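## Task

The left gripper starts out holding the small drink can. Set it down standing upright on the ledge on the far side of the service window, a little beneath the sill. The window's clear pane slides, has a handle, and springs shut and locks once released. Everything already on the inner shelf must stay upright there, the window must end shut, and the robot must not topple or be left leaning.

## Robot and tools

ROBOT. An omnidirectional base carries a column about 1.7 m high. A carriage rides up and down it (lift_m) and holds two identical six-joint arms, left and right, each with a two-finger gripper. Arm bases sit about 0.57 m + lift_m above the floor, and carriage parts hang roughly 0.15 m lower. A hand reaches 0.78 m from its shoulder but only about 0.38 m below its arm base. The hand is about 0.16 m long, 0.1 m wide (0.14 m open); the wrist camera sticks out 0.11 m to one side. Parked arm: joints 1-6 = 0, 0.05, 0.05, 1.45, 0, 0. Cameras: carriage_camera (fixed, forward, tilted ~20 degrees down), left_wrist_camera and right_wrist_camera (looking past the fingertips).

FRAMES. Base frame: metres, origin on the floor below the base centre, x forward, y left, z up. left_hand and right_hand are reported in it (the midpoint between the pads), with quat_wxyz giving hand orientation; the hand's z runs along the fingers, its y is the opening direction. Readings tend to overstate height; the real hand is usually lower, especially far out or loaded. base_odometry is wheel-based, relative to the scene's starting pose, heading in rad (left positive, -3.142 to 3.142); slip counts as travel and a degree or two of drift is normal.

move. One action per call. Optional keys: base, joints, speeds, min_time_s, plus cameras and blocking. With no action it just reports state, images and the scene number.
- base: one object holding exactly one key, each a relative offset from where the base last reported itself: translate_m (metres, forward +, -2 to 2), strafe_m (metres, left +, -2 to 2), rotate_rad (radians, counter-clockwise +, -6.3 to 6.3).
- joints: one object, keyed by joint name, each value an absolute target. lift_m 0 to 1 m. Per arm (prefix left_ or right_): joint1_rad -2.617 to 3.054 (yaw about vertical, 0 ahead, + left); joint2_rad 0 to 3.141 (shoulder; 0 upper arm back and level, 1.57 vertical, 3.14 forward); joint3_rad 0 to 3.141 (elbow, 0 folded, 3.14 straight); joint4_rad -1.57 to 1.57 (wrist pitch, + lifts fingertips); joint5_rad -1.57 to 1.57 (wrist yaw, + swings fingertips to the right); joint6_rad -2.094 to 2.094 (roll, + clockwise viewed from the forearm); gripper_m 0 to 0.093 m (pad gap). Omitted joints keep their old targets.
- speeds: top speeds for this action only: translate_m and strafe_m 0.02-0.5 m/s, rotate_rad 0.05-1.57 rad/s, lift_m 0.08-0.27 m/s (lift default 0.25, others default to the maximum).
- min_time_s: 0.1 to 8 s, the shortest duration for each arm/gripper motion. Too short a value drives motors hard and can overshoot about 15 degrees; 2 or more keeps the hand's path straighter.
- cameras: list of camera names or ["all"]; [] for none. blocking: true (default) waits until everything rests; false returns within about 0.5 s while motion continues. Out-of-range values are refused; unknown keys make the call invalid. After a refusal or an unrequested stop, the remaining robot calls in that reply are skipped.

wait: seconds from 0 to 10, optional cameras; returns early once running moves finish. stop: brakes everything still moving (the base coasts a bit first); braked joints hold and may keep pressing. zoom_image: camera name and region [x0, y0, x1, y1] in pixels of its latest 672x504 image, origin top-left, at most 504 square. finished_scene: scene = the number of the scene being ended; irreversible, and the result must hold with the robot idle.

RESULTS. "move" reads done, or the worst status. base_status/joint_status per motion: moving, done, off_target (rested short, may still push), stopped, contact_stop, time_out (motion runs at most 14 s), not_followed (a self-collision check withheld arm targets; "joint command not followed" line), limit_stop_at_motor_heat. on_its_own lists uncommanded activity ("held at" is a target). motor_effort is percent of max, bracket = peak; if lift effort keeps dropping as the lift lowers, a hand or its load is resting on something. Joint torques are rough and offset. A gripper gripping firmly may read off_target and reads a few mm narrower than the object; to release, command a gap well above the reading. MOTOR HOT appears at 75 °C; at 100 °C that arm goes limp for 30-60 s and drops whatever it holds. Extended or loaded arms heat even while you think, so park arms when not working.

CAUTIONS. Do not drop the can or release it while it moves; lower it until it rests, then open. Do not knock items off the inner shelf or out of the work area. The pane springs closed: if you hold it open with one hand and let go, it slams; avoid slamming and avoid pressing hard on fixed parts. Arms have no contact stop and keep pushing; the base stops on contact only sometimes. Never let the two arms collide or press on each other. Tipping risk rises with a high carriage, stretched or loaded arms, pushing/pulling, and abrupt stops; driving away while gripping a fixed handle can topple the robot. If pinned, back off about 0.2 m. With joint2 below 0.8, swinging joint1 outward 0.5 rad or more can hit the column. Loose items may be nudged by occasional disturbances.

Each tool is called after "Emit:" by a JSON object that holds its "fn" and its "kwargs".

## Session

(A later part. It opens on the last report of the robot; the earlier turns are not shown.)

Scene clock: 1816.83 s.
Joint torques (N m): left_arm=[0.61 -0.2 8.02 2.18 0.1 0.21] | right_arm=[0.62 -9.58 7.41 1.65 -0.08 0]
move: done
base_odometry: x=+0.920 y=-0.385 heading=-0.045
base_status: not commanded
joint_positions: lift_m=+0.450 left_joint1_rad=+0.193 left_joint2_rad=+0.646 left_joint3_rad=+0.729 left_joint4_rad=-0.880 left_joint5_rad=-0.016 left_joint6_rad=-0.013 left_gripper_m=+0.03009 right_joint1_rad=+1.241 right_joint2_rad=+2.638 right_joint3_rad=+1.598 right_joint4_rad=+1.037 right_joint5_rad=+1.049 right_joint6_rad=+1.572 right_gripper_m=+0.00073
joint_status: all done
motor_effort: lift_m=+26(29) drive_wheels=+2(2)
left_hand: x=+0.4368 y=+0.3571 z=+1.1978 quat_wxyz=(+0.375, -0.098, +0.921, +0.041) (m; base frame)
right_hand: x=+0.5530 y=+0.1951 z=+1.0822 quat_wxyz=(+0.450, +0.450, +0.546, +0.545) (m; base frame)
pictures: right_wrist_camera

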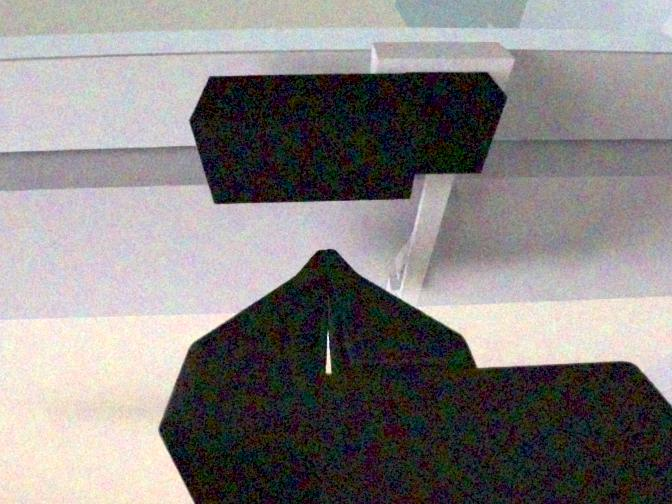

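Emit:
{"fn": "move", "kwargs": {"joints": {"right_joint1_rad": 1.357, "right_joint2_rad": 2.538, "right_joint3_rad": 1.532, "right_joint4_rad": 1.020, "right_joint5_rad": 1.157, "right_joint6_rad": 1.58}, "min_time_s": 1.5, "cameras": []}}

Emit:
{"fn": "move", "kwargs": {"joints": {"right_joint1_rad": 1.2, "right_joint2_rad": 1.4, "right_joint3_rad": 0.7, "right_joint4_rad": 1.2, "right_joint5_rad": 0.9, "right_joint6_rad": 1.2}, "min_time_s": 2, "cameras": []}}

Emit:
{"fn": "move", "kwargs": {"joints": {"right_joint1_rad": 0.407, "right_joint2_rad": 0.604, "right_joint3_rad": 0.409, "right_joint4_rad": 1.299, "right_joint5_rad": 0.306, "right_joint6_rad": 0.608}, "min_time_s": 2, "cameras": ["carriage_camera"]}}

Emit:
{"fn": "zoom_image", "kwargs": {"camera": "carriage_camera", "region": [190, 200, 420, 430]}}

Scene clock: 1825.87 s.
Joint torques (N m): left_arm=[0.58 -0.17 8.05 2.2 0.09 0.2] | right_arm=[0.46 -14.56 3.93 1.58 0.12 0]
move: done
base_odometry: x=+0.920 y=-0.385 heading=-0.045
base_status: not commanded
joint_positions: lift_m=+0.450 left_joint1_rad=+0.193 left_joint2_rad=+0.646 left_joint3_rad=+0.729 left_joint4_rad=-0.880 left_joint5_rad=-0.016 left_joint6_rad=-0.013 left_gripper_m=+0.03009 right_joint1_rad=+1.349 right_joint2_rad=+2.588 right_joint3_rad=+1.546 right_joint4_rad=+1.025 right_joint5_rad=+1.148 right_joint6_rad=+1.572 right_gripper_m=+0.00073
joint_status: all done
motor_effort: lift_m=+24(28) drive_wheels=+2(2)
left_hand: x=+0.4368 y=+0.3571 z=+1.1978 quat_wxyz=(+0.375, -0.098, +0.921, +0.041) (m; base frame)
right_hand: x=+0.4987 y=+0.2048 z=+1.0915 quat_wxyz=(+0.449, +0.445, +0.552, +0.543) (m; base frame)
pictures: none
No camera images: "cameras" was empty.

Scene clock: 1828.17 s.
Joint torques (N m): left_arm=[0.53 -0.23 8.08 2.22 0.05 0.25] | right_arm=[-0.94 -5.49 4.62 1.52 -0.37 -0.16]
move: done
base_odometry: x=+0.920 y=-0.385 heading=-0.045
base_status: not commanded
joint_positions: lift_m=+0.450 left_joint1_rad=+0.193 left_joint2_rad=+0.646 left_joint3_rad=+0.729 left_joint4_rad=-0.881 left_joint5_rad=-0.012 left_joint6_rad=-0.012 left_gripper_m=+0.03009 right_joint1_rad=+1.209 right_joint2_rad=+1.420 right_joint3_rad=+0.715 right_joint4_rad=+1.190 right_joint5_rad=+0.909 right_joint6_rad=+1.210 right_gripper_m=+0.00073
joint_status: all done
motor_effort: lift_m=+27(27) drive_wheels=+2(2)
left_hand: x=+0.4367 y=+0.3564 z=+1.1977 quat_wxyz=(+0.375, -0.097, +0.921, +0.040) (m; base frame)
right_hand: x=+0.4778 y=-0.0183 z=+1.3684 quat_wxyz=(+0.484, +0.376, +0.464, +0.639) (m; base frame)
pictures: none
No camera images: "cameras" was empty.

Scene clock: 1830.47 s.
Joint torques (N m): left_arm=[0.5 -0.16 8.08 2.21 0.07 0.18] | right_arm=[-0.98 0.87 4.45 0.57 -0.32 -0.12]
move: done
base_odometry: x=+0.920 y=-0.385 heading=-0.045
base_status: not commanded
joint_positions: lift_m=+0.450 left_joint1_rad=+0.193 left_joint2_rad=+0.646 left_joint3_rad=+0.729 left_joint4_rad=-0.881 left_joint5_rad=-0.012 left_joint6_rad=-0.012 left_gripper_m=+0.03009 right_joint1_rad=+0.416 right_joint2_rad=+0.610 right_joint3_rad=+0.424 right_joint4_rad=+1.291 right_joint5_rad=+0.316 right_joint6_rad=+0.619 right_gripper_m=+0.00072
joint_status: all done
motor_effort: lift_m=+26(28) drive_wheels=+2(2)
left_hand: x=+0.4367 y=+0.3564 z=+1.1976 quat_wxyz=(+0.375, -0.097, +0.921, +0.040) (m; base frame)
right_hand: x=+0.3908 y=-0.2953 z=+1.5149 quat_wxyz=(+0.853, +0.175, +0.211, +0.444) (m; base frame)
pictures: carriage_camera

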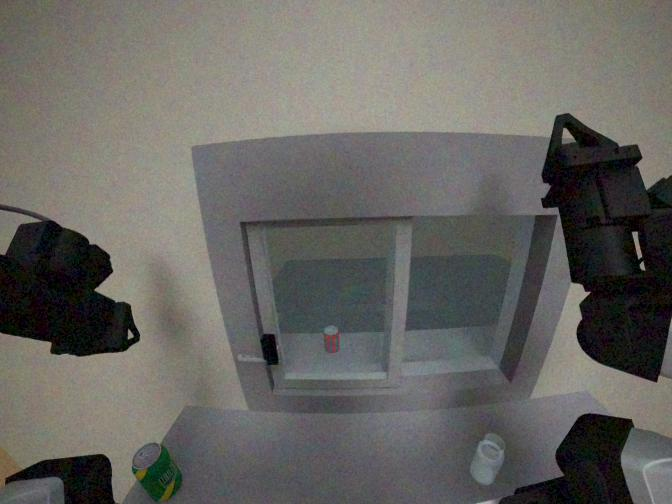

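Scaled by 2.191 from the camera's 672x504 image, which has a finer 960x720 frame.

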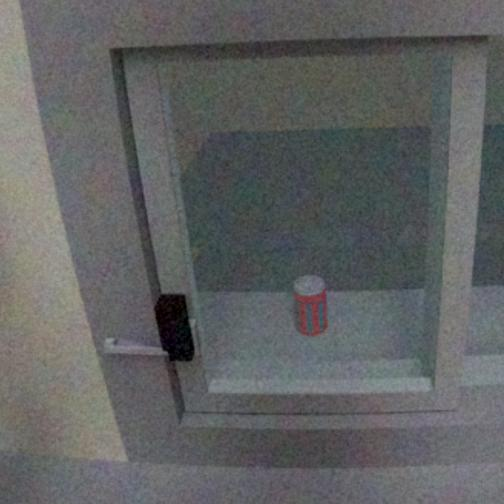

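Emit:
{"fn": "finished_scene", "kwargs": {"scene": 1}}

The scene is finished: the task was done.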